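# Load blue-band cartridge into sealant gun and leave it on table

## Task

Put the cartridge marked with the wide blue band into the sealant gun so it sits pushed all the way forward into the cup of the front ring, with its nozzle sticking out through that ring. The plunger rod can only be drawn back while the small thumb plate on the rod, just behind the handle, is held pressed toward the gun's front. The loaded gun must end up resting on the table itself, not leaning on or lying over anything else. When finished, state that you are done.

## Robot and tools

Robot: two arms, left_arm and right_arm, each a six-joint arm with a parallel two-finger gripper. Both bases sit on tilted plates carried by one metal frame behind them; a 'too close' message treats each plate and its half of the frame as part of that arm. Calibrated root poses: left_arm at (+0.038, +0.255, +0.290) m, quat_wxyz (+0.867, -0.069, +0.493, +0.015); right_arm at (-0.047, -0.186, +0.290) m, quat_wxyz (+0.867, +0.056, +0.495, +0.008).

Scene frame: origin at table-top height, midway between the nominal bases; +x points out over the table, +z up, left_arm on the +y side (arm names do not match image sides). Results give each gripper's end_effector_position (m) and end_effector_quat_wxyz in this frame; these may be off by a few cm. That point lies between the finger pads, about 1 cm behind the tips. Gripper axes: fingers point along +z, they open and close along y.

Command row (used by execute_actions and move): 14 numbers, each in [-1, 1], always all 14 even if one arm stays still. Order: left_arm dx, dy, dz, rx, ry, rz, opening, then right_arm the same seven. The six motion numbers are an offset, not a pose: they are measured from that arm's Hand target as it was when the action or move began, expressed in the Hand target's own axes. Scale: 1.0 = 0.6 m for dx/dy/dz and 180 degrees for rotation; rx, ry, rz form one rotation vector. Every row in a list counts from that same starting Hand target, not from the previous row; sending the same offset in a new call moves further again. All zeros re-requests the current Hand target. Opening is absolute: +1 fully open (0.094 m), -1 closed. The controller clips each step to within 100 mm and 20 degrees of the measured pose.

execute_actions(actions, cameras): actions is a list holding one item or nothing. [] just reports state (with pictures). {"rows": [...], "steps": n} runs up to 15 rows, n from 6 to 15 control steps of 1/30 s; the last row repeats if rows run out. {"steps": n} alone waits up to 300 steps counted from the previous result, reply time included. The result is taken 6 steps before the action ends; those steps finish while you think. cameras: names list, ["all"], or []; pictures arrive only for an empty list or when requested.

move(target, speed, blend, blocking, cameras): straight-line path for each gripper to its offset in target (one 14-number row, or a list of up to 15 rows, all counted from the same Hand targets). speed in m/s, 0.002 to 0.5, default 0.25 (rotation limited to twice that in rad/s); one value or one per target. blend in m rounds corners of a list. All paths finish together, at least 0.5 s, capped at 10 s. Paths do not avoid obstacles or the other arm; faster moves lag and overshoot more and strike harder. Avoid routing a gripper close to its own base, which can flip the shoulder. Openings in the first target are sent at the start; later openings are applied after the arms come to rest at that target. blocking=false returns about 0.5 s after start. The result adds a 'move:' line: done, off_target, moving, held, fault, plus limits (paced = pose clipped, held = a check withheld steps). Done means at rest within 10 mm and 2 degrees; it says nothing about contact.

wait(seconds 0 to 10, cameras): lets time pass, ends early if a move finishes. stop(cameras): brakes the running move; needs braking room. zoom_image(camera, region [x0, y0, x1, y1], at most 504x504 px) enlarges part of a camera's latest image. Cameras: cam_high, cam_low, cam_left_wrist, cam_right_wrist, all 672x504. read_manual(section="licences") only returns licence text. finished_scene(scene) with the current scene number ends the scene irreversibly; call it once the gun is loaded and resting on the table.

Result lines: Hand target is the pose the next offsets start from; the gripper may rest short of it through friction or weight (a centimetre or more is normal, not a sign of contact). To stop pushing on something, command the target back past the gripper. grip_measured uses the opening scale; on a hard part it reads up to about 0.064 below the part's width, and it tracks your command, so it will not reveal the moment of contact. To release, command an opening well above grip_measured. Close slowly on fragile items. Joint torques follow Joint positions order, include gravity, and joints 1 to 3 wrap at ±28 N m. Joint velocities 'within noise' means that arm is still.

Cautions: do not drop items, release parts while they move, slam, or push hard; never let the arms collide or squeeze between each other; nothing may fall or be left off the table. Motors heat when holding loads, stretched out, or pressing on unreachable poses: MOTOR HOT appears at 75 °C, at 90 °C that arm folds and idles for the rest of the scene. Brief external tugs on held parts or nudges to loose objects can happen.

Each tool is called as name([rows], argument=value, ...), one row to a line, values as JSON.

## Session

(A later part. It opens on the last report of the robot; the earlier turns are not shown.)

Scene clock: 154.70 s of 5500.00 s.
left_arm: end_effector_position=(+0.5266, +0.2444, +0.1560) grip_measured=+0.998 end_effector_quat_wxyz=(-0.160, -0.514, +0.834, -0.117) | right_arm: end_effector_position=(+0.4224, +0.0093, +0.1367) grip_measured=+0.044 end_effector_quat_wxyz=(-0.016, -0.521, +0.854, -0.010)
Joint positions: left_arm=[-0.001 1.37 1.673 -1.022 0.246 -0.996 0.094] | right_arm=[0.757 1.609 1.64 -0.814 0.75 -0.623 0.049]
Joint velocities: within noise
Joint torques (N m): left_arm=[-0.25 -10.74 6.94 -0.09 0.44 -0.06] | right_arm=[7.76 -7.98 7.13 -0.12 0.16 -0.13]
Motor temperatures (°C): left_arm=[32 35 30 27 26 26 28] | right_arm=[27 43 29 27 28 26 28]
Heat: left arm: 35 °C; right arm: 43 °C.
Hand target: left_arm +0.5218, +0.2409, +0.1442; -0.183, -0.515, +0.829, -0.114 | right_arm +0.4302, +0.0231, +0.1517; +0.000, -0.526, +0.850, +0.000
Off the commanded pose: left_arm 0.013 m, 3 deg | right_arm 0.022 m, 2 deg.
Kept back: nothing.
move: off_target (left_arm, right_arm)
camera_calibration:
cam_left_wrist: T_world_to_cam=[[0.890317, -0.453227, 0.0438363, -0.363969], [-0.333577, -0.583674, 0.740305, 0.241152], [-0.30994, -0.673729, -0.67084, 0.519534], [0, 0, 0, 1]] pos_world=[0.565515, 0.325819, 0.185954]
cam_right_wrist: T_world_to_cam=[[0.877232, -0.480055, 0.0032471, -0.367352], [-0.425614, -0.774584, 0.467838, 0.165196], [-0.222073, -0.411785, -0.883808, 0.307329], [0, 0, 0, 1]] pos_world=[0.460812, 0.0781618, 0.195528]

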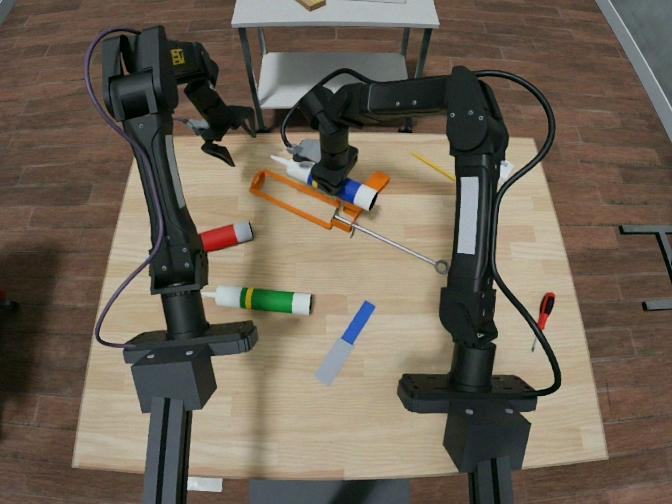

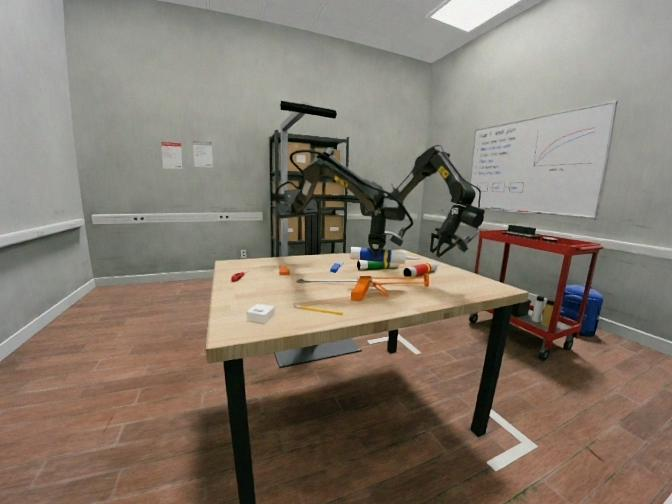

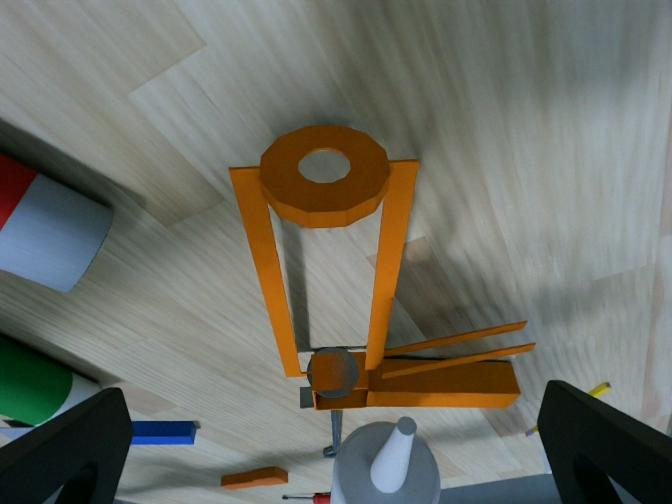

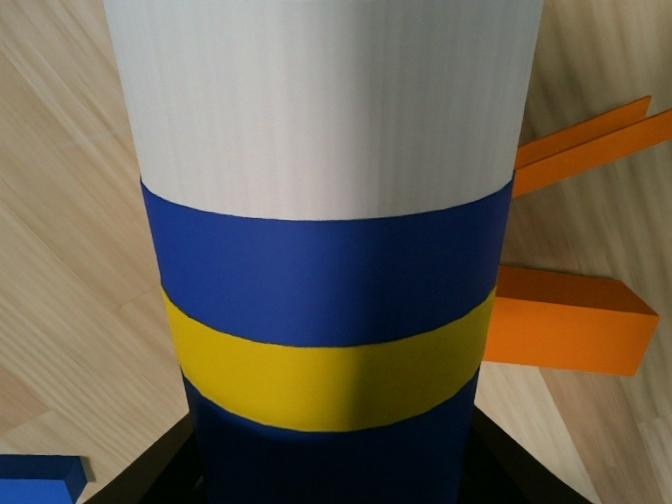

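move(target=[0,0,0,0,0,0,1,-0.0385,0.035,0.06,0,0.083,0,-0.15], speed=0.1)

Scene clock: 158.60 s of 5500.00 s.
left_arm: end_effector_position=(+0.5266, +0.2444, +0.1560) grip_measured=+0.998 end_effector_quat_wxyz=(-0.160, -0.514, +0.834, -0.117) | right_arm: end_effector_position=(+0.4232, +0.0402, +0.0955) grip_measured=+0.044 end_effector_quat_wxyz=(-0.115, -0.505, +0.853, -0.067)
Joint positions: left_arm=[-0.001 1.37 1.673 -1.022 0.246 -0.996 0.094] | right_arm=[0.773 2.045 2.2 -1.247 0.865 -0.364 0.049]
Joint velocities: left_arm=[0.002 -0.002 -0.002 0.081 -0.066 -0.154 0] | right_arm=[within noise]
Joint torques (N m): left_arm=[-0.25 -10.73 6.95 -0.09 0.44 -0.06] | right_arm=[10.91 -8.69 6.78 -0.91 0.33 0.11]
Motor temperatures (°C): left_arm=[32 36 30 27 26 26 28] | right_arm=[28 43 30 27 28 26 28]
Heat: left arm: 36 °C; right arm: 43 °C.
Hand target: left_arm +0.5218, +0.2409, +0.1442; -0.183, -0.515, +0.829, -0.114 | right_arm +0.4217, +0.0533, +0.1158; -0.110, -0.522, +0.843, -0.068
Off the commanded pose: left_arm 0.013 m, 3 deg | right_arm 0.024 m, 2 deg.
Kept back: nothing.
move: off_target (left_arm, right_arm)
camera_calibration:
cam_left_wrist: T_world_to_cam=[[0.890317, -0.453227, 0.0438363, -0.363969], [-0.333577, -0.583674, 0.740305, 0.241152], [-0.30994, -0.673729, -0.67084, 0.519534], [0, 0, 0, 1]] pos_world=[0.565515, 0.325819, 0.185954]
cam_right_wrist: T_world_to_cam=[[0.865081, -0.501568, 0.00806007, -0.347517], [-0.38302, -0.650069, 0.656282, 0.167755], [-0.323931, -0.570824, -0.754473, 0.320964], [0, 0, 0, 1]] pos_world=[0.468854, 0.117963, 0.134865]

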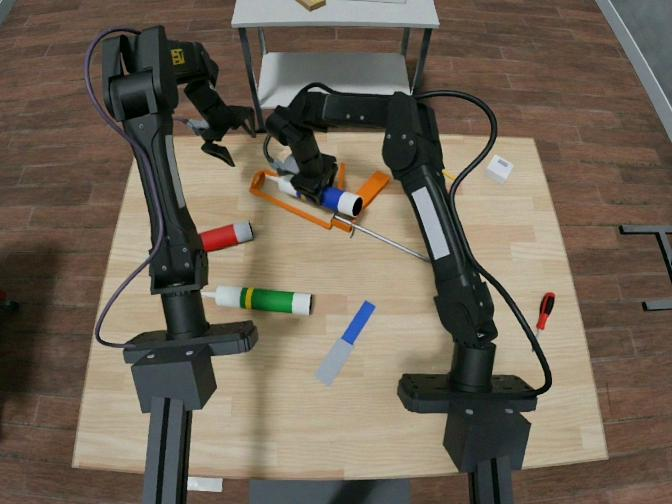

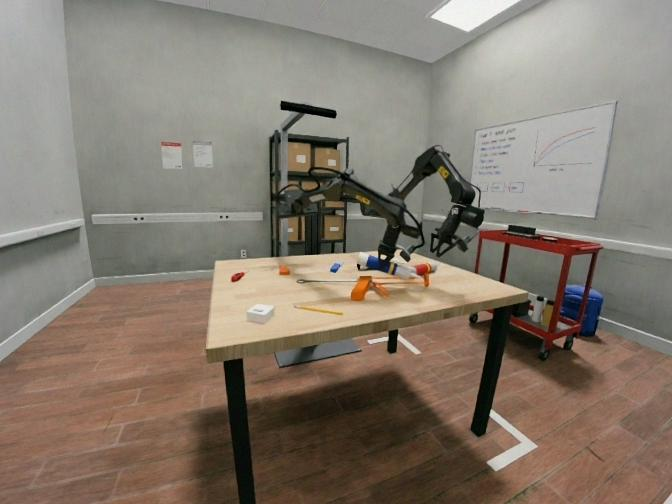

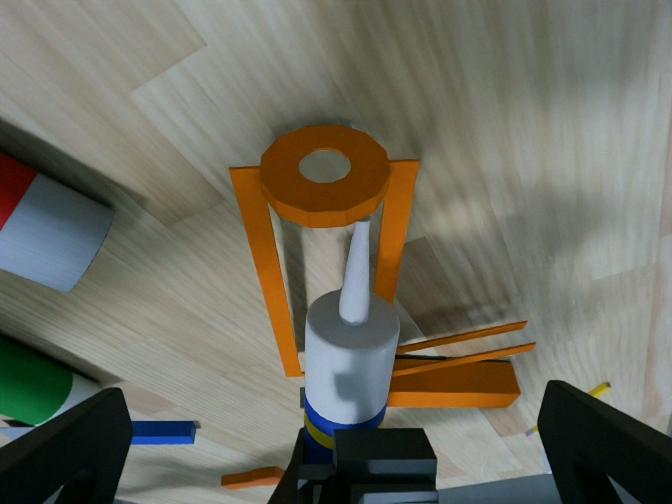

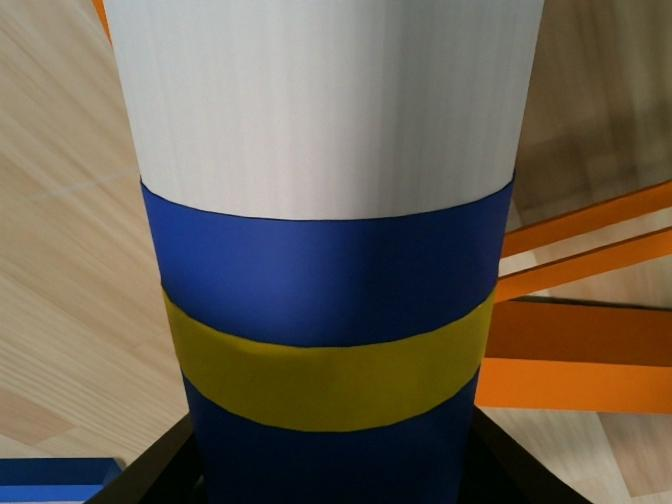

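move([
  [0,0,0,0,0,0,1,0.032,0.0077,0.0087,0.0058,0,-0.0215,-0.15],
  [0,0,0,0,0,0,1,0.0208,0.0077,0.0505,0.0058,0,-0.0215,-0.15],
], speed=0.08, cameras=["cam_left_wrist","cam_high"])

Scene clock: 161.30 s of 5500.00 s.
left_arm: end_effector_position=(+0.5266, +0.2444, +0.1560) grip_measured=+0.998 end_effector_quat_wxyz=(-0.160, -0.514, +0.834, -0.117) | right_arm: end_effector_position=(+0.3905, +0.0416, +0.0683) grip_measured=+0.044 end_effector_quat_wxyz=(-0.131, -0.556, +0.818, -0.073)
Joint positions: left_arm=[-0.001 1.37 1.673 -1.022 0.246 -0.996 0.094] | right_arm=[0.763 2.032 2.006 -1.098 0.883 -0.469 0.049]
Joint velocities: within noise
Joint torques (N m): left_arm=[-0.25 -10.74 6.94 -0.09 0.44 -0.06] | right_arm=[7.21 -13.45 3.25 -0.35 0.08 -0.15]
Motor temperatures (°C): left_arm=[32 37 30 27 26 26 28] | right_arm=[29 44 30 27 28 26 28]
Heat: left arm: 37 °C; right arm: 44 °C.
Hand target: left_arm +0.5218, +0.2409, +0.1442; -0.183, -0.515, +0.829, -0.114 | right_arm +0.4087, +0.0376, +0.0897; -0.108, -0.551, +0.824, -0.072
Off the commanded pose: left_arm 0.013 m, 3 deg | right_arm 0.028 m, 3 deg.
Kept back: nothing.
move: off_target (left_arm, right_arm)
camera_calibration:
cam_left_wrist: T_world_to_cam=[[0.890317, -0.453227, 0.0438363, -0.363969], [-0.333577, -0.583674, 0.740305, 0.241152], [-0.30994, -0.673729, -0.67084, 0.519534], [0, 0, 0, 1]] pos_world=[0.565515, 0.325819, 0.185954]
Images, in order (width x height): cam_high 672x504, cam_left_wrist 672x504.

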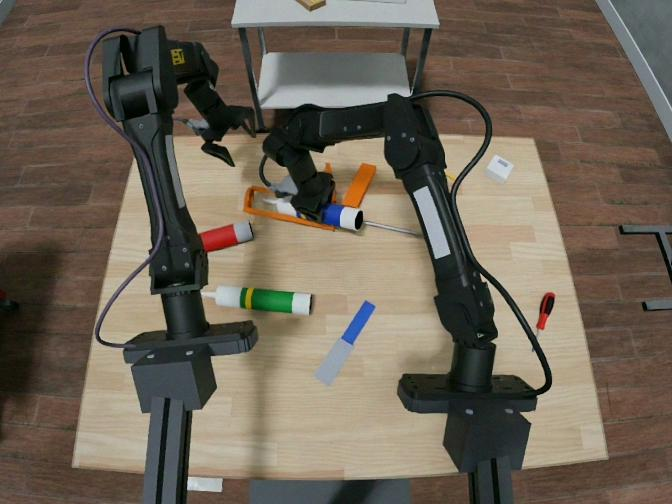

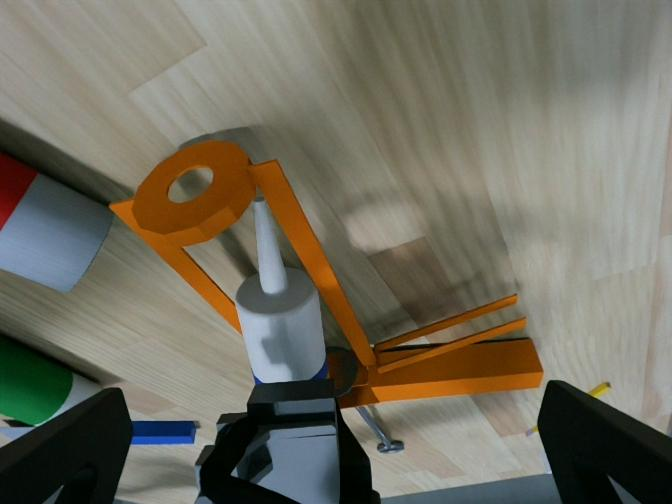

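move(target=[0,0,0,0,0,0,1,0.015,0,-0.056,0,0,0,-0.15], speed=0.08, cameras=["cam_left_wrist","cam_high"])

zoom_image(camera="cam_high", region=[220, 120, 470, 280])

Scene clock: 162.57 s of 5500.00 s.
left_arm: end_effector_position=(+0.5266, +0.2444, +0.1560) grip_measured=+0.998 end_effector_quat_wxyz=(-0.160, -0.514, +0.834, -0.117) | right_arm: end_effector_position=(+0.3903, +0.0375, +0.0803) grip_measured=+0.044 end_effector_quat_wxyz=(-0.135, -0.550, +0.821, -0.072)
Joint positions: left_arm=[-0.001 1.37 1.673 -1.022 0.246 -0.996 0.094] | right_arm=[0.775 2.008 2.006 -1.147 0.883 -0.43 0.049]
Joint velocities: within noise
Joint torques (N m): left_arm=[-0.25 -10.73 6.95 -0.09 0.43 -0.06] | right_arm=[10.8 -14.53 4.92 -1.05 0.32 0.09]
Motor temperatures (°C): left_arm=[32 37 30 27 26 26 28] | right_arm=[29 45 30 27 28 26 28]
Heat: left arm: 37 °C; right arm: 45 °C.
Hand target: left_arm +0.5218, +0.2409, +0.1442; -0.183, -0.515, +0.829, -0.114 | right_arm +0.4087, +0.0375, +0.1245; -0.108, -0.551, +0.824, -0.072
Off the commanded pose: left_arm 0.013 m, 3 deg | right_arm 0.048 m, 3 deg.
Kept back: nothing.
move: off_target (left_arm, right_arm)
camera_calibration:
cam_left_wrist: T_world_to_cam=[[0.890317, -0.453227, 0.0438363, -0.363969], [-0.333577, -0.583674, 0.740305, 0.241152], [-0.30994, -0.673729, -0.67084, 0.519534], [0, 0, 0, 1]] pos_world=[0.565515, 0.325819, 0.185954]
Images, in order (width x height): cam_high 672x504, cam_left_wrist 672x504.

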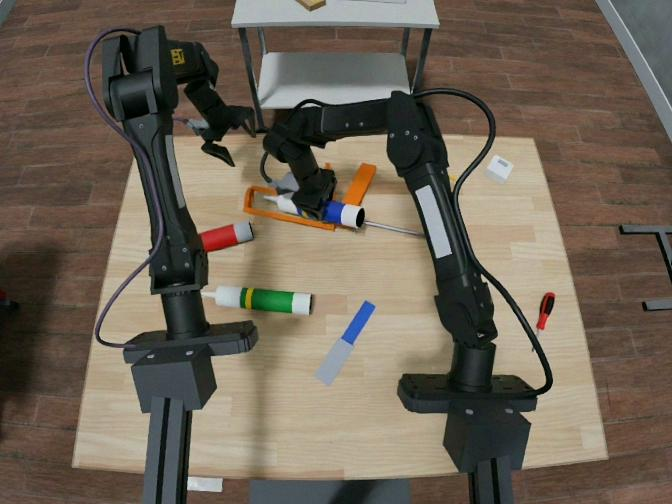

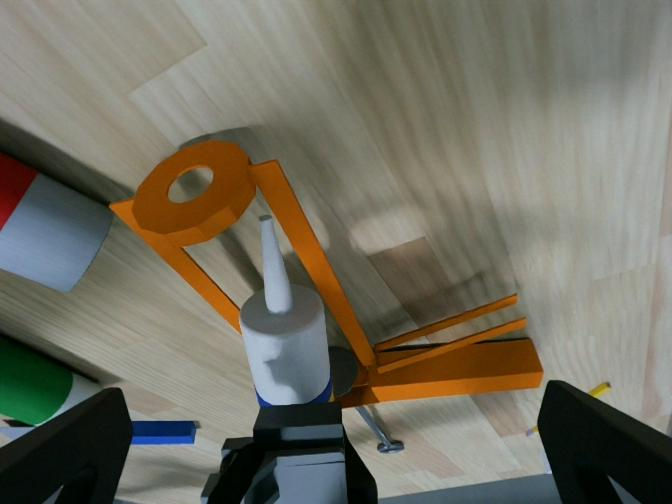

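Scaled by 2.016 from the camera's 672x504 image, which has a finer 960x720 frame.

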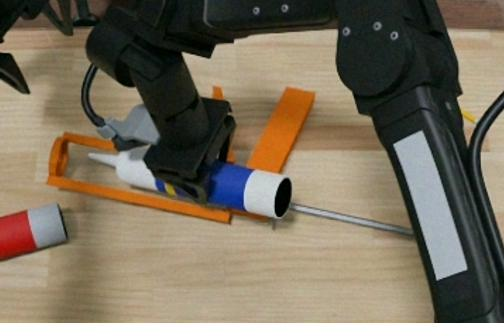

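move(target=[0,0,0,0,0,0,1,0.01,0,-0.02,0,0,0,-0.15], speed=0.08, cameras=["cam_left_wrist","cam_low"])

zoom_image(camera="cam_low", region=[320, 220, 460, 320])

Scene clock: 163.63 s of 5500.00 s.
left_arm: end_effector_position=(+0.5266, +0.2444, +0.1560) grip_measured=+0.998 end_effector_quat_wxyz=(-0.160, -0.514, +0.834, -0.117) | right_arm: end_effector_position=(+0.3899, +0.0373, +0.0941) grip_measured=+0.044 end_effector_quat_wxyz=(-0.134, -0.550, +0.821, -0.070)
Joint positions: left_arm=[-0.001 1.37 1.673 -1.022 0.246 -0.996 0.094] | right_arm=[0.797 1.987 2.006 -1.192 0.889 -0.399 0.049]
Joint velocities: within noise
Joint torques (N m): left_arm=[-0.25 -10.74 6.95 -0.09 0.43 -0.06] | right_arm=[10.7 -14.41 4.79 -1.06 0.32 0.1]
Motor temperatures (°C): left_arm=[32 37 30 27 26 26 28] | right_arm=[30 46 30 27 28 26 28]
Heat: left arm: 37 °C; right arm: 46 °C.
Hand target: left_arm +0.5218, +0.2409, +0.1442; -0.183, -0.515, +0.829, -0.114 | right_arm +0.4077, +0.0351, +0.1376; -0.108, -0.551, +0.824, -0.072
Off the commanded pose: left_arm 0.013 m, 3 deg | right_arm 0.047 m, 3 deg.
Kept back: nothing.
move: off_target (left_arm, right_arm)
camera_calibration:
cam_left_wrist: T_world_to_cam=[[0.890317, -0.453227, 0.0438363, -0.363969], [-0.333577, -0.583674, 0.740305, 0.241152], [-0.30994, -0.673729, -0.67084, 0.519534], [0, 0, 0, 1]] pos_world=[0.565515, 0.325819, 0.185954]
Images, in order (width x height): cam_low 672x504, cam_left_wrist 672x504.

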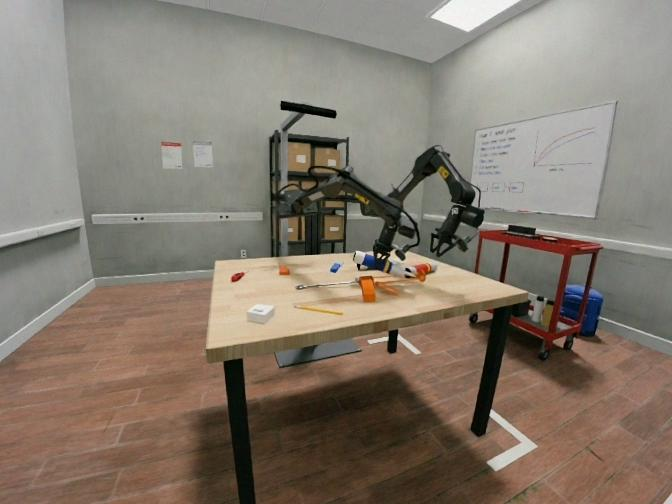

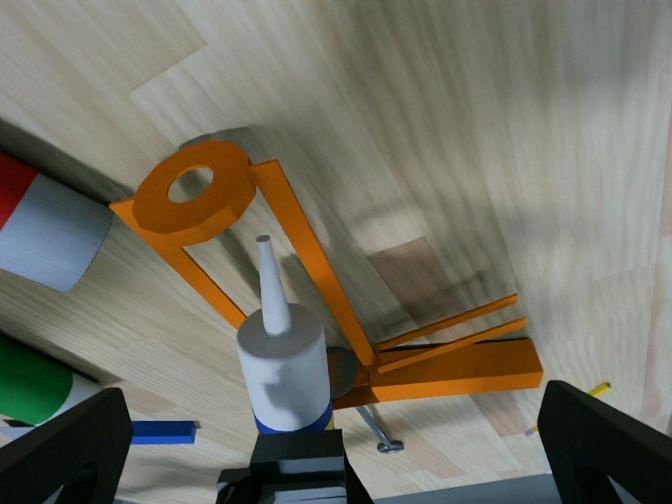

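Scaled by 3.600 from the camera's 672x504 image, which has a finer 960x720 frame.

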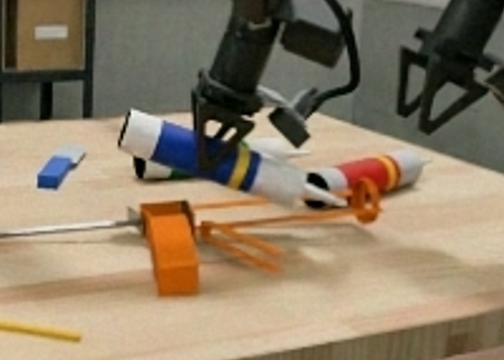

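move(target=[0,0,0,0,0,0,1,0,0,0,0.0188,0,-0.0698,-0.15], speed=0.08, cameras=["cam_left_wrist","cam_low"])

Scene clock: 166.80 s of 5500.00 s.
left_arm: end_effector_position=(+0.5266, +0.2444, +0.1560) grip_measured=+0.998 end_effector_quat_wxyz=(-0.160, -0.514, +0.834, -0.117) | right_arm: end_effector_position=(+0.3865, +0.0303, +0.1003) grip_measured=+0.044 end_effector_quat_wxyz=(-0.142, -0.636, +0.754, -0.080)
Joint positions: left_arm=[-0.001 1.37 1.673 -1.022 0.246 -0.996 0.094] | right_arm=[0.813 1.962 1.953 -1.193 0.944 -0.58 0.049]
Joint velocities: within noise
Joint torques (N m): left_arm=[-0.25 -10.73 6.95 -0.09 0.43 -0.06] | right_arm=[10.74 -14.39 3.19 -0.4 0.38 -0.14]
Motor temperatures (°C): left_arm=[32 38 30 27 26 26 28] | right_arm=[30 49 29 27 28 26 28]
Heat: left arm: 38 °C; right arm: 49 °C.
Hand target: left_arm +0.5218, +0.2409, +0.1442; -0.183, -0.515, +0.829, -0.114 | right_arm +0.4076, +0.0349, +0.1376; -0.099, -0.641, +0.756, -0.084
Off the commanded pose: left_arm 0.013 m, 3 deg | right_arm 0.043 m, 5 deg.
Kept back: nothing.
move: off_target (left_arm, right_arm)
camera_calibration:
cam_left_wrist: T_world_to_cam=[[0.890317, -0.453227, 0.0438363, -0.363969], [-0.333577, -0.583674, 0.740305, 0.241152], [-0.30994, -0.673729, -0.67084, 0.519534], [0, 0, 0, 1]] pos_world=[0.565515, 0.325819, 0.185954]
Images, in order (width x height): cam_low 672x504, cam_left_wrist 672x504.

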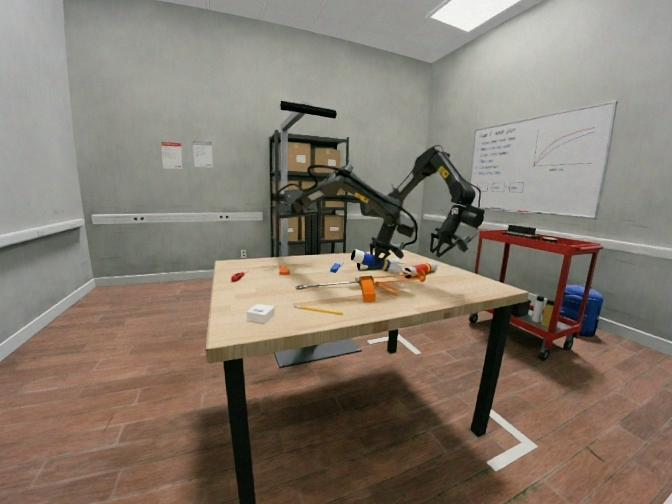

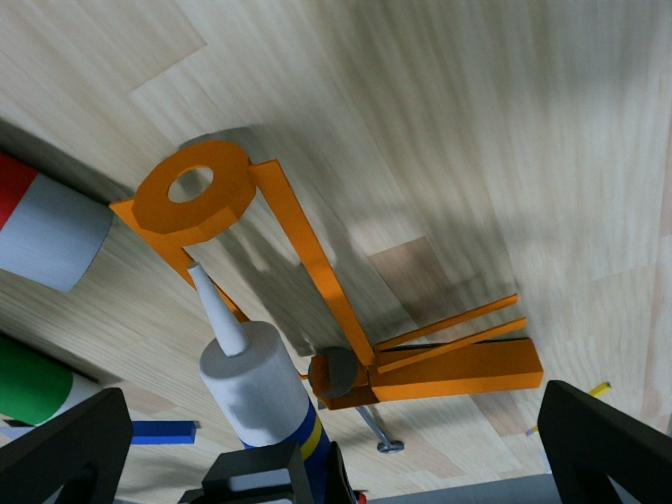

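move(target=[0,0,0,0,0,0,1,0,-0.018,0,0,0,0,-0.15], speed=0.08, cameras=["cam_left_wrist"])

Scene clock: 168.33 s of 5500.00 s.
left_arm: end_effector_position=(+0.5266, +0.2444, +0.1560) grip_measured=+0.998 end_effector_quat_wxyz=(-0.160, -0.514, +0.834, -0.117) | right_arm: end_effector_position=(+0.3930, +0.0311, +0.1025) grip_measured=+0.044 end_effector_quat_wxyz=(-0.135, -0.640, +0.752, -0.080)
Joint positions: left_arm=[-0.001 1.37 1.673 -1.022 0.246 -0.996 0.094] | right_arm=[0.813 1.96 1.97 -1.19 0.946 -0.607 0.049]
Joint velocities: within noise
Joint torques (N m): left_arm=[-0.25 -10.73 6.95 -0.08 0.44 -0.06] | right_arm=[9.7 -13.26 6.06 -0.61 0.34 -0.14]
Motor temperatures (°C): left_arm=[32 38 30 27 26 26 28] | right_arm=[31 50 29 27 28 26 28]
Heat: left arm: 38 °C; right arm: 50 °C.
Hand target: left_arm +0.5218, +0.2409, +0.1442; -0.183, -0.515, +0.829, -0.114 | right_arm +0.4183, +0.0332, +0.1376; -0.099, -0.641, +0.756, -0.084
Off the commanded pose: left_arm 0.013 m, 3 deg | right_arm 0.043 m, 4 deg.
Kept back: nothing.
move: off_target (left_arm, right_arm)
camera_calibration:
cam_left_wrist: T_world_to_cam=[[0.890317, -0.453227, 0.0438363, -0.363969], [-0.333577, -0.583674, 0.740305, 0.241152], [-0.30994, -0.673729, -0.67084, 0.519534], [0, 0, 0, 1]] pos_world=[0.565515, 0.325819, 0.185954]
Images, in order (width x height): cam_left_wrist 672x504.

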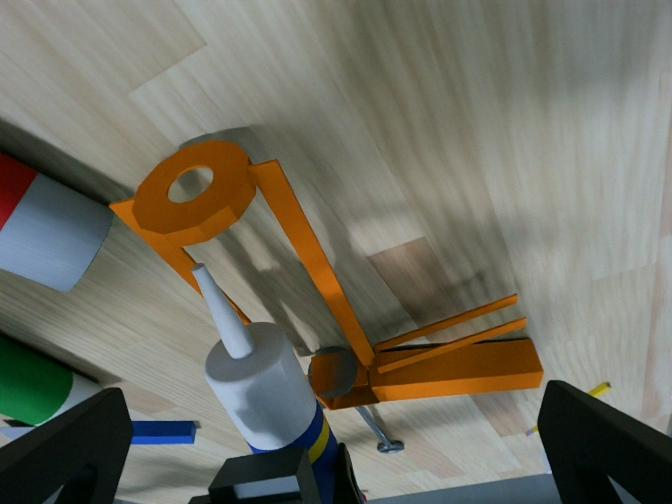

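move(target=[0,0,0,0,0,0,1,0.006,-0.018,0.014,0,0,0,-0.15], speed=0.08, cameras=["cam_left_wrist"])

Scene clock: 169.53 s of 5500.00 s.
left_arm: end_effector_position=(+0.5266, +0.2444, +0.1560) grip_measured=+0.998 end_effector_quat_wxyz=(-0.160, -0.514, +0.834, -0.117) | right_arm: end_effector_position=(+0.3991, +0.0322, +0.1045) grip_measured=+0.044 end_effector_quat_wxyz=(-0.131, -0.653, +0.742, -0.077)
Joint positions: left_arm=[-0.001 1.37 1.673 -1.022 0.246 -0.996 0.094] | right_arm=[0.813 1.96 1.99 -1.189 0.946 -0.656 0.049]
Joint velocities: within noise
Joint torques (N m): left_arm=[-0.25 -10.73 6.95 -0.08 0.43 -0.06] | right_arm=[6.99 -13.23 6.17 -0.35 0.21 -0.16]
Motor temperatures (°C): left_arm=[32 38 30 27 26 26 28] | right_arm=[31 50 30 27 28 26 28]
Heat: left arm: 38 °C; right arm: 50 °C.
Hand target: left_arm +0.5218, +0.2409, +0.1442; -0.183, -0.515, +0.829, -0.114 | right_arm +0.4281, +0.0259, +0.1304; -0.099, -0.641, +0.757, -0.084
Off the commanded pose: left_arm 0.013 m, 3 deg | right_arm 0.039 m, 4 deg.
Kept back: nothing.
move: off_target (left_arm, right_arm)
camera_calibration:
cam_left_wrist: T_world_to_cam=[[0.890317, -0.453227, 0.0438363, -0.363969], [-0.333577, -0.583674, 0.740305, 0.241152], [-0.30994, -0.673729, -0.67084, 0.519534], [0, 0, 0, 1]] pos_world=[0.565515, 0.325819, 0.185954]
Images, in order (width x height): cam_left_wrist 672x504.

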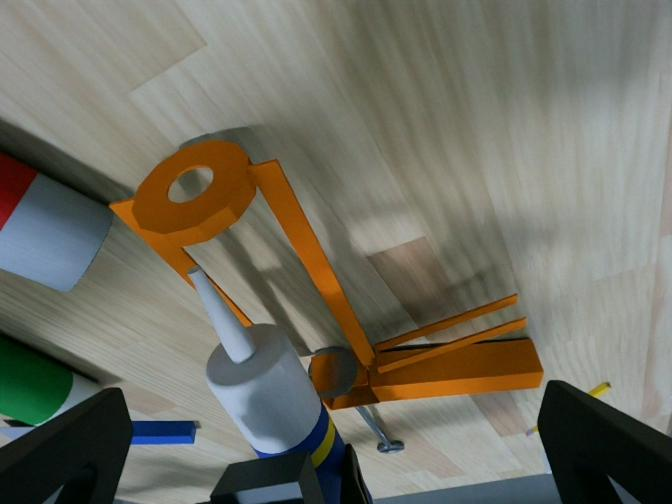

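move(target=[0,0,0,0,0,0,1,0,0,0,-0.006,0,0.0225,-0.15], speed=0.08, cameras=["cam_left_wrist"])

Scene clock: 170.67 s of 5500.00 s.
left_arm: end_effector_position=(+0.5266, +0.2444, +0.1560) grip_measured=+0.998 end_effector_quat_wxyz=(-0.160, -0.514, +0.834, -0.117) | right_arm: end_effector_position=(+0.4098, +0.0322, +0.1074) grip_measured=+0.044 end_effector_quat_wxyz=(-0.119, -0.626, +0.767, -0.082)
Joint positions: left_arm=[-0.001 1.37 1.673 -1.022 0.246 -0.996 0.094] | right_arm=[0.809 1.96 2.023 -1.187 0.946 -0.61 0.049]
Joint velocities: within noise
Joint torques (N m): left_arm=[-0.25 -10.73 6.95 -0.08 0.44 -0.06] | right_arm=[6.91 -12.15 6.42 -0.66 0.04 0.09]
Motor temperatures (°C): left_arm=[32 38 30 27 26 26 28] | right_arm=[31 50 30 27 28 26 28]
Heat: left arm: 38 °C; right arm: 50 °C.
Hand target: left_arm +0.5218, +0.2409, +0.1442; -0.183, -0.515, +0.829, -0.114 | right_arm +0.4280, +0.0259, +0.1305; -0.102, -0.613, +0.779, -0.080
Off the commanded pose: left_arm 0.013 m, 3 deg | right_arm 0.030 m, 3 deg.
Kept back: nothing.
move: off_target (left_arm, right_arm)
camera_calibration:
cam_left_wrist: T_world_to_cam=[[0.890317, -0.453227, 0.0438363, -0.363969], [-0.333577, -0.583674, 0.740305, 0.241152], [-0.30994, -0.673729, -0.67084, 0.519534], [0, 0, 0, 1]] pos_world=[0.565515, 0.325819, 0.185954]
Images, in order (width x height): cam_left_wrist 672x504.

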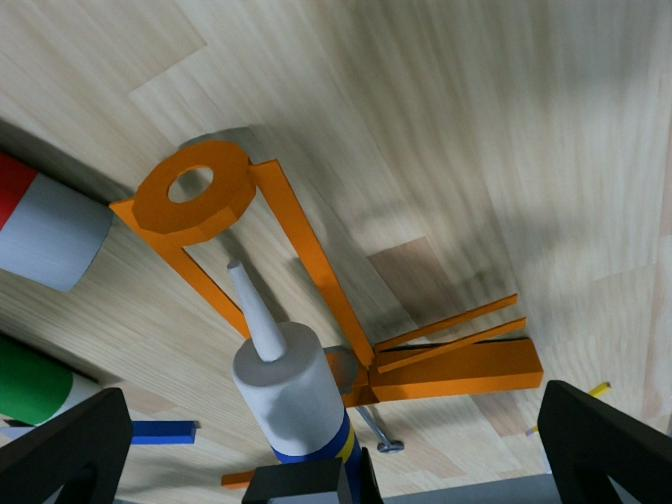

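move(target=[0,0,0,0,0,0,1,0,0.01,0,0.0043,0,-0.016,-0.15], speed=0.08, cameras=["cam_left_wrist"])

Scene clock: 172.43 s of 5500.00 s.
left_arm: end_effector_position=(+0.5266, +0.2444, +0.1560) grip_measured=+0.998 end_effector_quat_wxyz=(-0.160, -0.514, +0.834, -0.117) | right_arm: end_effector_position=(+0.4058, +0.0317, +0.1059) grip_measured=+0.044 end_effector_quat_wxyz=(-0.124, -0.634, +0.759, -0.081)
Joint positions: left_arm=[-0.001 1.37 1.673 -1.022 0.246 -0.996 0.094] | right_arm=[0.809 1.96 2.01 -1.187 0.946 -0.622 0.049]
Joint velocities: within noise
Joint torques (N m): left_arm=[-0.25 -10.73 6.95 -0.08 0.44 -0.06] | right_arm=[7.76 -13.33 3.4 -0.32 0.19 -0.15]
Motor temperatures (°C): left_arm=[32 38 30 27 26 26 28] | right_arm=[31 50 30 27 28 26 28]
Heat: left arm: 38 °C; right arm: 50 °C.
Hand target: left_arm +0.5218, +0.2409, +0.1442; -0.183, -0.515, +0.829, -0.114 | right_arm +0.4222, +0.0273, +0.1304; -0.099, -0.633, +0.763, -0.083
Off the commanded pose: left_arm 0.013 m, 3 deg | right_arm 0.030 m, 3 deg.
Kept back: nothing.
move: off_target (left_arm, right_arm)
camera_calibration:
cam_left_wrist: T_world_to_cam=[[0.890317, -0.453227, 0.0438363, -0.363969], [-0.333577, -0.583674, 0.740305, 0.241152], [-0.30994, -0.673729, -0.67084, 0.519534], [0, 0, 0, 1]] pos_world=[0.565515, 0.325819, 0.185954]
Images, in order (width x height): cam_left_wrist 672x504.

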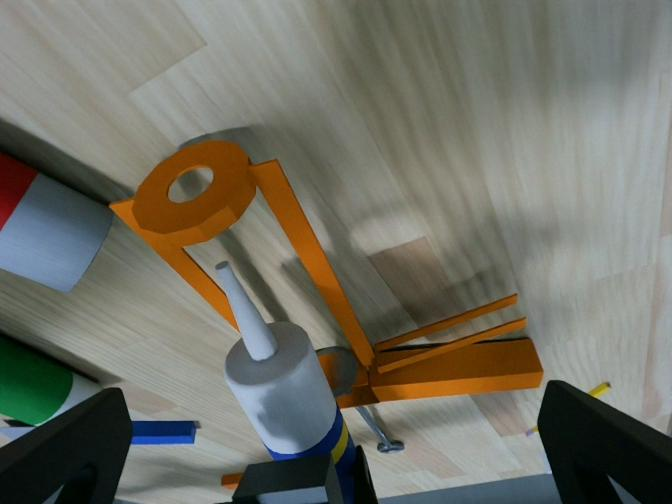

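move(target=[0,0,0,0,0,0,1,-0.0072,0.005,0.0275,0.0021,0,-0.0081,-0.15], speed=0.08, cameras=["cam_left_wrist"])

Scene clock: 173.83 s of 5500.00 s.
left_arm: end_effector_position=(+0.5266, +0.2444, +0.1560) grip_measured=+0.998 end_effector_quat_wxyz=(-0.160, -0.514, +0.834, -0.117) | right_arm: end_effector_position=(+0.4024, +0.0329, +0.0924) grip_measured=+0.044 end_effector_quat_wxyz=(-0.120, -0.647, +0.749, -0.082)
Joint positions: left_arm=[-0.001 1.37 1.673 -1.022 0.246 -0.996 0.094] | right_arm=[0.793 1.96 1.958 -1.1 0.946 -0.692 0.049]
Joint velocities: within noise
Joint torques (N m): left_arm=[-0.25 -10.73 6.94 -0.09 0.44 -0.06] | right_arm=[7.02 -13.14 3.33 -0.27 0.13 -0.16]
Motor temperatures (°C): left_arm=[32 39 30 27 26 26 28] | right_arm=[31 50 29 27 28 26 28]
Heat: left arm: 39 °C; right arm: 50 °C.
Hand target: left_arm +0.5218, +0.2409, +0.1442; -0.183, -0.515, +0.829, -0.114 | right_arm +0.4193, +0.0279, +0.1134; -0.098, -0.643, +0.755, -0.084
Off the commanded pose: left_arm 0.013 m, 3 deg | right_arm 0.027 m, 3 deg.
Kept back: nothing.
move: off_target (left_arm, right_arm)
camera_calibration:
cam_left_wrist: T_world_to_cam=[[0.890317, -0.453227, 0.0438363, -0.363969], [-0.333577, -0.583674, 0.740305, 0.241152], [-0.30994, -0.673729, -0.67084, 0.519534], [0, 0, 0, 1]] pos_world=[0.565515, 0.325819, 0.185954]
Images, in order (width x height): cam_left_wrist 672x504.

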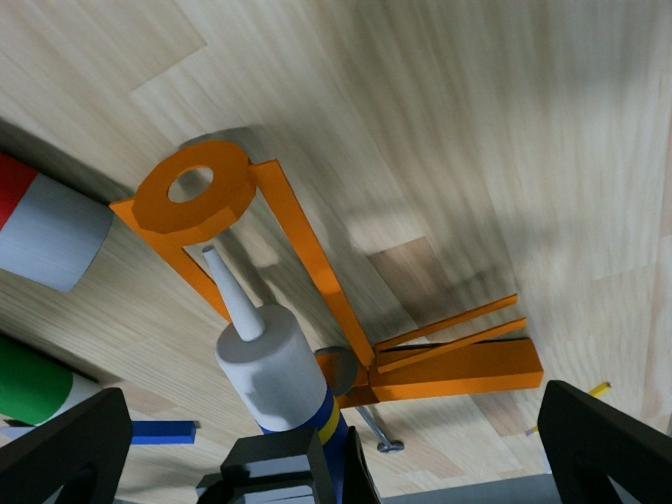

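move(target=[0,0,0,0,0,0,1,-0.0033,-0.0045,0.032,0,0,0,-0.15], speed=0.08, cameras=["cam_left_wrist"])

Scene clock: 175.00 s of 5500.00 s.
left_arm: end_effector_position=(+0.5266, +0.2444, +0.1560) grip_measured=+0.998 end_effector_quat_wxyz=(-0.160, -0.514, +0.834, -0.117) | right_arm: end_effector_position=(+0.4092, +0.0258, +0.0772) grip_measured=+0.044 end_effector_quat_wxyz=(-0.116, -0.643, +0.752, -0.087)
Joint positions: left_arm=[-0.001 1.37 1.673 -1.022 0.246 -0.996 0.094] | right_arm=[0.751 1.96 1.939 -1.019 0.934 -0.752 0.049]
Joint velocities: within noise
Joint torques (N m): left_arm=[-0.25 -10.74 6.94 -0.09 0.44 -0.06] | right_arm=[6.9 -12.37 3.37 -0.2 0.07 -0.14]
Motor temperatures (°C): left_arm=[32 39 30 27 26 26 28] | right_arm=[31 50 29 27 28 26 28]
Heat: left arm: 39 °C; right arm: 50 °C.
Hand target: left_arm +0.5218, +0.2409, +0.1442; -0.183, -0.515, +0.829, -0.114 | right_arm +0.4214, +0.0244, +0.0943; -0.098, -0.643, +0.755, -0.084
Off the commanded pose: left_arm 0.013 m, 3 deg | right_arm 0.021 m, 2 deg.
Kept back: nothing.
move: off_target (left_arm, right_arm)
camera_calibration:
cam_left_wrist: T_world_to_cam=[[0.890317, -0.453227, 0.0438363, -0.363969], [-0.333577, -0.583674, 0.740305, 0.241152], [-0.30994, -0.673729, -0.67084, 0.519534], [0, 0, 0, 1]] pos_world=[0.565515, 0.325819, 0.185954]
Images, in order (width x height): cam_left_wrist 672x504.

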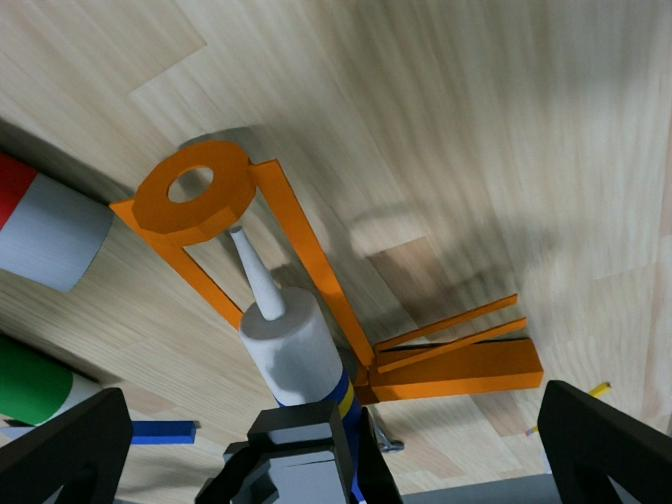

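move(target=[0,0,0,0,0,0,1,0,0.018,0,0,0,0,-0.15], speed=0.08, cameras=["cam_left_wrist"])

Scene clock: 176.00 s of 5500.00 s.
left_arm: end_effector_position=(+0.5266, +0.2444, +0.1560) grip_measured=+0.998 end_effector_quat_wxyz=(-0.160, -0.514, +0.834, -0.117) | right_arm: end_effector_position=(+0.3953, +0.0274, +0.0688) grip_measured=+0.044 end_effector_quat_wxyz=(-0.122, -0.648, +0.747, -0.085)
Joint positions: left_arm=[-0.001 1.37 1.673 -1.022 0.246 -0.996 0.094] | right_arm=[0.751 1.96 1.879 -0.976 0.934 -0.754 0.049]
Joint velocities: within noise
Joint torques (N m): left_arm=[-0.25 -10.73 6.94 -0.09 0.44 -0.06] | right_arm=[7.77 -13.68 2.96 -0.35 0.1 0.01]
Motor temperatures (°C): left_arm=[32 39 30 27 26 26 28] | right_arm=[31 50 29 27 28 26 28]
Heat: left arm: 39 °C; right arm: 50 °C.
Hand target: left_arm +0.5218, +0.2409, +0.1442; -0.183, -0.515, +0.829, -0.114 | right_arm +0.4108, +0.0261, +0.0943; -0.098, -0.643, +0.755, -0.084
Off the commanded pose: left_arm 0.013 m, 3 deg | right_arm 0.030 m, 3 deg.
Kept back: nothing.
move: off_target (left_arm, right_arm)
camera_calibration:
cam_left_wrist: T_world_to_cam=[[0.890317, -0.453227, 0.0438363, -0.363969], [-0.333577, -0.583674, 0.740305, 0.241152], [-0.30994, -0.673729, -0.67084, 0.519534], [0, 0, 0, 1]] pos_world=[0.565515, 0.325819, 0.185954]
Images, in order (width x height): cam_left_wrist 672x504.

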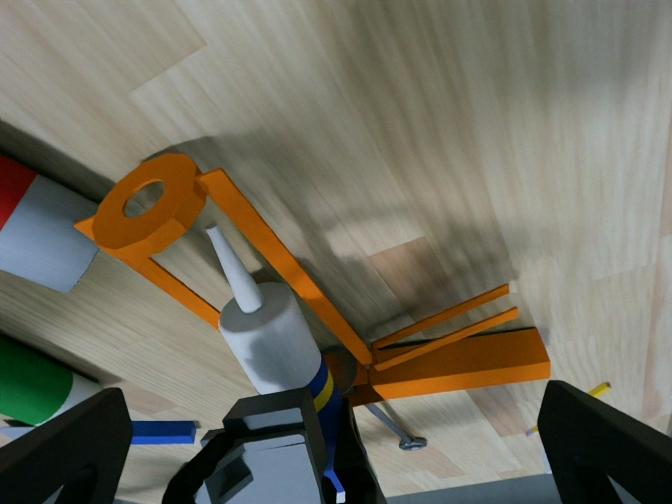

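move([
  [0,0,0,0,0,0,1,0.0064,0,-0.024,0,0,0,-0.15],
  [0,0,0,0,0,0,1,0.0064,-0.0217,-0.024,0.01,0,-0.0376,-0.15],
], speed=0.08, cameras=["cam_left_wrist","cam_high"])

Scene clock: 178.40 s of 5500.00 s.
left_arm: end_effector_position=(+0.5266, +0.2444, +0.1560) grip_measured=+0.998 end_effector_quat_wxyz=(-0.160, -0.514, +0.834, -0.117) | right_arm: end_effector_position=(+0.3994, +0.0252, +0.0723) grip_measured=+0.044 end_effector_quat_wxyz=(-0.122, -0.680, +0.718, -0.083)
Joint positions: left_arm=[-0.001 1.37 1.673 -1.022 0.246 -0.996 0.094] | right_arm=[0.751 1.949 1.879 -0.976 0.938 -0.847 0.049]
Joint velocities: within noise
Joint torques (N m): left_arm=[-0.24 -10.73 6.95 -0.09 0.43 -0.06] | right_arm=[9.06 -14.37 4.85 -0.55 0.35 -0.29]
Motor temperatures (°C): left_arm=[32 39 30 27 26 26 28] | right_arm=[31 50 29 27 28 26 28]
Heat: left arm: 39 °C; right arm: 50 °C.
Hand target: left_arm +0.5218, +0.2409, +0.1442; -0.183, -0.515, +0.829, -0.114 | right_arm +0.4236, +0.0241, +0.1091; +0.093, +0.688, -0.714, +0.090
Off the commanded pose: left_arm 0.013 m, 3 deg | right_arm 0.044 m, 4 deg.
Kept back: nothing.
move: off_target (left_arm, right_arm)
camera_calibration:
cam_left_wrist: T_world_to_cam=[[0.890317, -0.453227, 0.0438363, -0.363969], [-0.333577, -0.583674, 0.740305, 0.241152], [-0.30994, -0.673729, -0.67084, 0.519534], [0, 0, 0, 1]] pos_world=[0.565515, 0.325819, 0.185954]
Images, in order (width x height): cam_high 672x504, cam_left_wrist 672x504.

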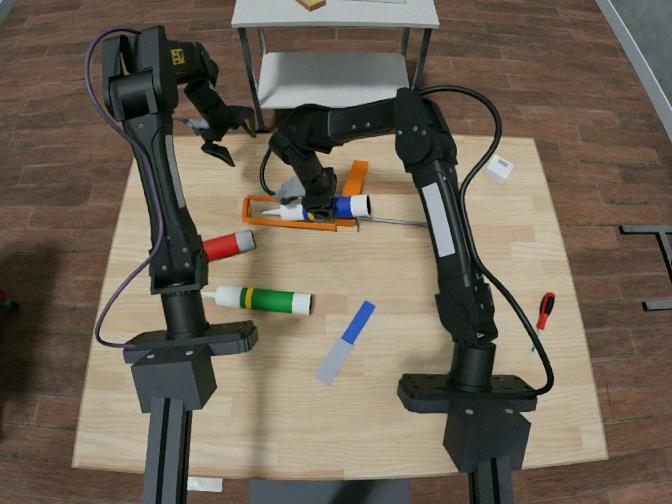

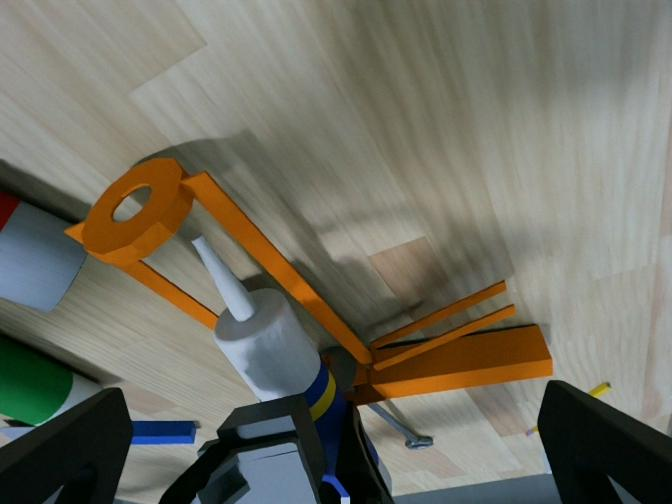

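move(target=[0,0,0,0,0,0,1,0.0128,0,-0.048,0,0,0,-0.15], speed=0.08, cameras=["cam_left_wrist","cam_high"])

zoom_image(camera="cam_high", region=[220, 120, 470, 280])

Scene clock: 179.70 s of 5500.00 s.
left_arm: end_effector_position=(+0.5266, +0.2444, +0.1560) grip_measured=+0.998 end_effector_quat_wxyz=(-0.160, -0.514, +0.834, -0.117) | right_arm: end_effector_position=(+0.3985, +0.0262, +0.0954) grip_measured=+0.044 end_effector_quat_wxyz=(-0.124, -0.691, +0.708, -0.078)
Joint positions: left_arm=[-0.001 1.37 1.673 -1.022 0.246 -0.996 0.094] | right_arm=[0.792 1.921 1.894 -1.071 0.952 -0.817 0.049]
Joint velocities: within noise
Joint torques (N m): left_arm=[-0.25 -10.74 6.94 -0.08 0.44 -0.06] | right_arm=[10.11 -14.17 6.22 -0.86 0.45 0.09]
Motor temperatures (°C): left_arm=[32 39 30 27 26 26 28] | right_arm=[31 51 29 27 28 26 28]
Heat: left arm: 39 °C; right arm: 51 °C.
Hand target: left_arm +0.5218, +0.2409, +0.1442; -0.183, -0.515, +0.829, -0.114 | right_arm +0.4235, +0.0241, +0.1390; +0.093, +0.688, -0.714, +0.090
Off the commanded pose: left_arm 0.013 m, 3 deg | right_arm 0.050 m, 4 deg.
Kept back: nothing.
move: off_target (left_arm, right_arm)
camera_calibration:
cam_left_wrist: T_world_to_cam=[[0.890317, -0.453227, 0.0438363, -0.363969], [-0.333577, -0.583674, 0.740305, 0.241152], [-0.30994, -0.673729, -0.67084, 0.519534], [0, 0, 0, 1]] pos_world=[0.565515, 0.325819, 0.185954]
Images, in order (width x height): cam_high 672x504, cam_left_wrist 672x504.

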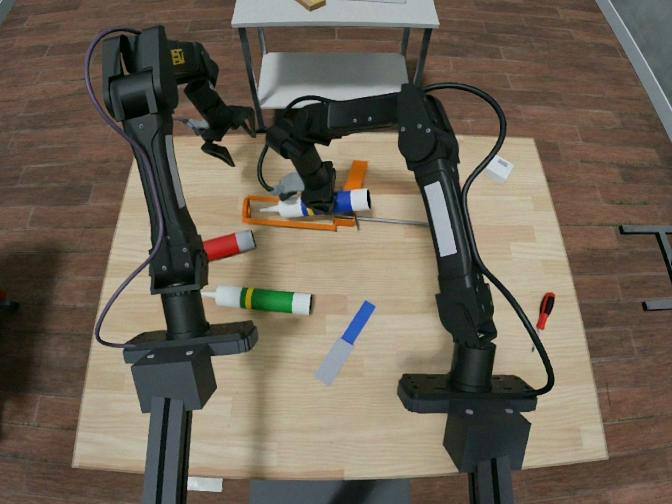

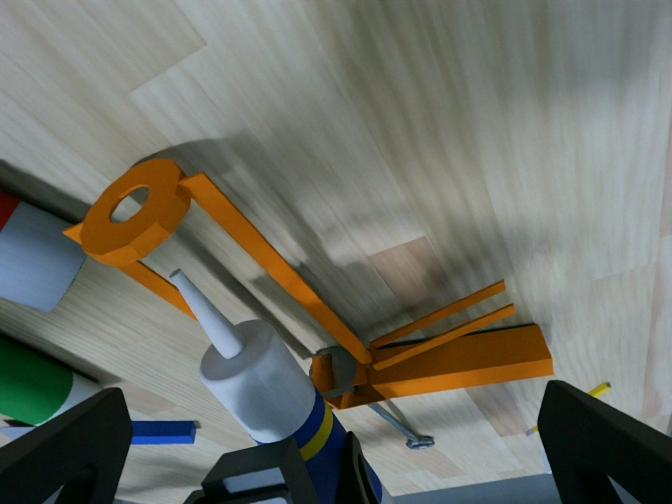

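Scaled by 2.016 from the camera's 672x504 image, which has a finer 960x720 frame.

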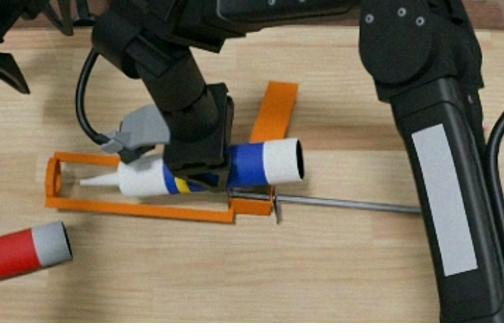

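move(target=[0,0,0,0,0,0,1,-0.0085,0.006,0.032,0,0,0,-0.15], speed=0.08, cameras=["cam_left_wrist"])

Scene clock: 181.23 s of 5500.00 s.
left_arm: end_effector_position=(+0.5266, +0.2444, +0.1560) grip_measured=+0.998 end_effector_quat_wxyz=(-0.160, -0.514, +0.834, -0.117) | right_arm: end_effector_position=(+0.4009, +0.0282, +0.0947) grip_measured=+0.044 end_effector_quat_wxyz=(-0.119, -0.690, +0.709, -0.078)
Joint positions: left_arm=[-0.001 1.37 1.673 -1.022 0.246 -0.996 0.094] | right_arm=[0.792 1.921 1.894 -1.052 0.952 -0.827 0.049]
Joint velocities: within noise
Joint torques (N m): left_arm=[-0.25 -10.73 6.95 -0.09 0.43 -0.06] | right_arm=[7.68 -13.12 3.41 -0.24 0.34 -0.13]
Motor temperatures (°C): left_arm=[31 39 30 27 26 26 28] | right_arm=[31 51 29 27 28 26 28]
Heat: left arm: 39 °C; right arm: 51 °C.
Hand target: left_arm +0.5218, +0.2409, +0.1442; -0.183, -0.515, +0.829, -0.114 | right_arm +0.4199, +0.0242, +0.1191; +0.093, +0.688, -0.714, +0.090
Off the commanded pose: left_arm 0.013 m, 3 deg | right_arm 0.031 m, 3 deg.
Kept back: nothing.
move: off_target (left_arm, right_arm)
camera_calibration:
cam_left_wrist: T_world_to_cam=[[0.890317, -0.453227, 0.0438363, -0.363969], [-0.333577, -0.583674, 0.740305, 0.241152], [-0.30994, -0.673729, -0.67084, 0.519534], [0, 0, 0, 1]] pos_world=[0.565515, 0.325819, 0.185954]
Images, in order (width x height): cam_left_wrist 672x504.

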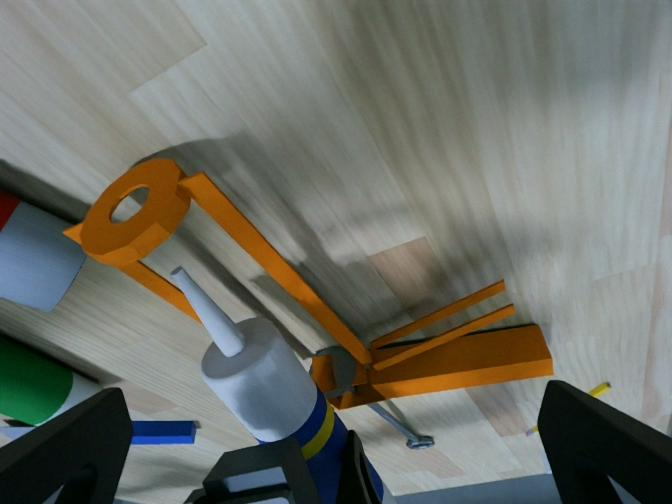

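move(target=[0,0,0,0,0,0,1,-0.005,0.01,0.02,0,0,0,-0.15], speed=0.08, cameras=["cam_left_wrist"])

Scene clock: 182.27 s of 5500.00 s.
left_arm: end_effector_position=(+0.5266, +0.2444, +0.1560) grip_measured=+0.998 end_effector_quat_wxyz=(-0.160, -0.514, +0.834, -0.117) | right_arm: end_effector_position=(+0.3946, +0.0312, +0.0851) grip_measured=+0.044 end_effector_quat_wxyz=(-0.115, -0.693, +0.708, -0.080)
Joint positions: left_arm=[-0.001 1.37 1.673 -1.022 0.246 -0.996 0.094] | right_arm=[0.786 1.921 1.844 -0.98 0.952 -0.854 0.049]
Joint velocities: within noise
Joint torques (N m): left_arm=[-0.24 -10.74 6.95 -0.09 0.44 -0.06] | right_arm=[6.79 -13.16 3.22 -0.22 0.26 -0.15]
Motor temperatures (°C): left_arm=[31 39 30 27 26 26 28] | right_arm=[31 51 29 27 28 26 28]
Heat: left arm: 39 °C; right arm: 51 °C.
Hand target: left_arm +0.5218, +0.2409, +0.1442; -0.183, -0.515, +0.829, -0.114 | right_arm +0.4140, +0.0242, +0.1067; +0.093, +0.688, -0.714, +0.090
Off the commanded pose: left_arm 0.013 m, 3 deg | right_arm 0.030 m, 3 deg.
Kept back: nothing.
move: off_target (left_arm, right_arm)
camera_calibration:
cam_left_wrist: T_world_to_cam=[[0.890317, -0.453227, 0.0438363, -0.363969], [-0.333577, -0.583674, 0.740305, 0.241152], [-0.30994, -0.673729, -0.67084, 0.519534], [0, 0, 0, 1]] pos_world=[0.565515, 0.325819, 0.185954]
Images, in order (width x height): cam_left_wrist 672x504.

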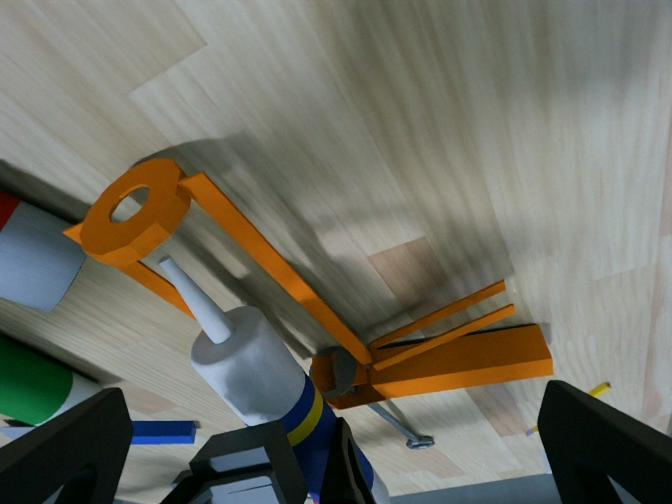

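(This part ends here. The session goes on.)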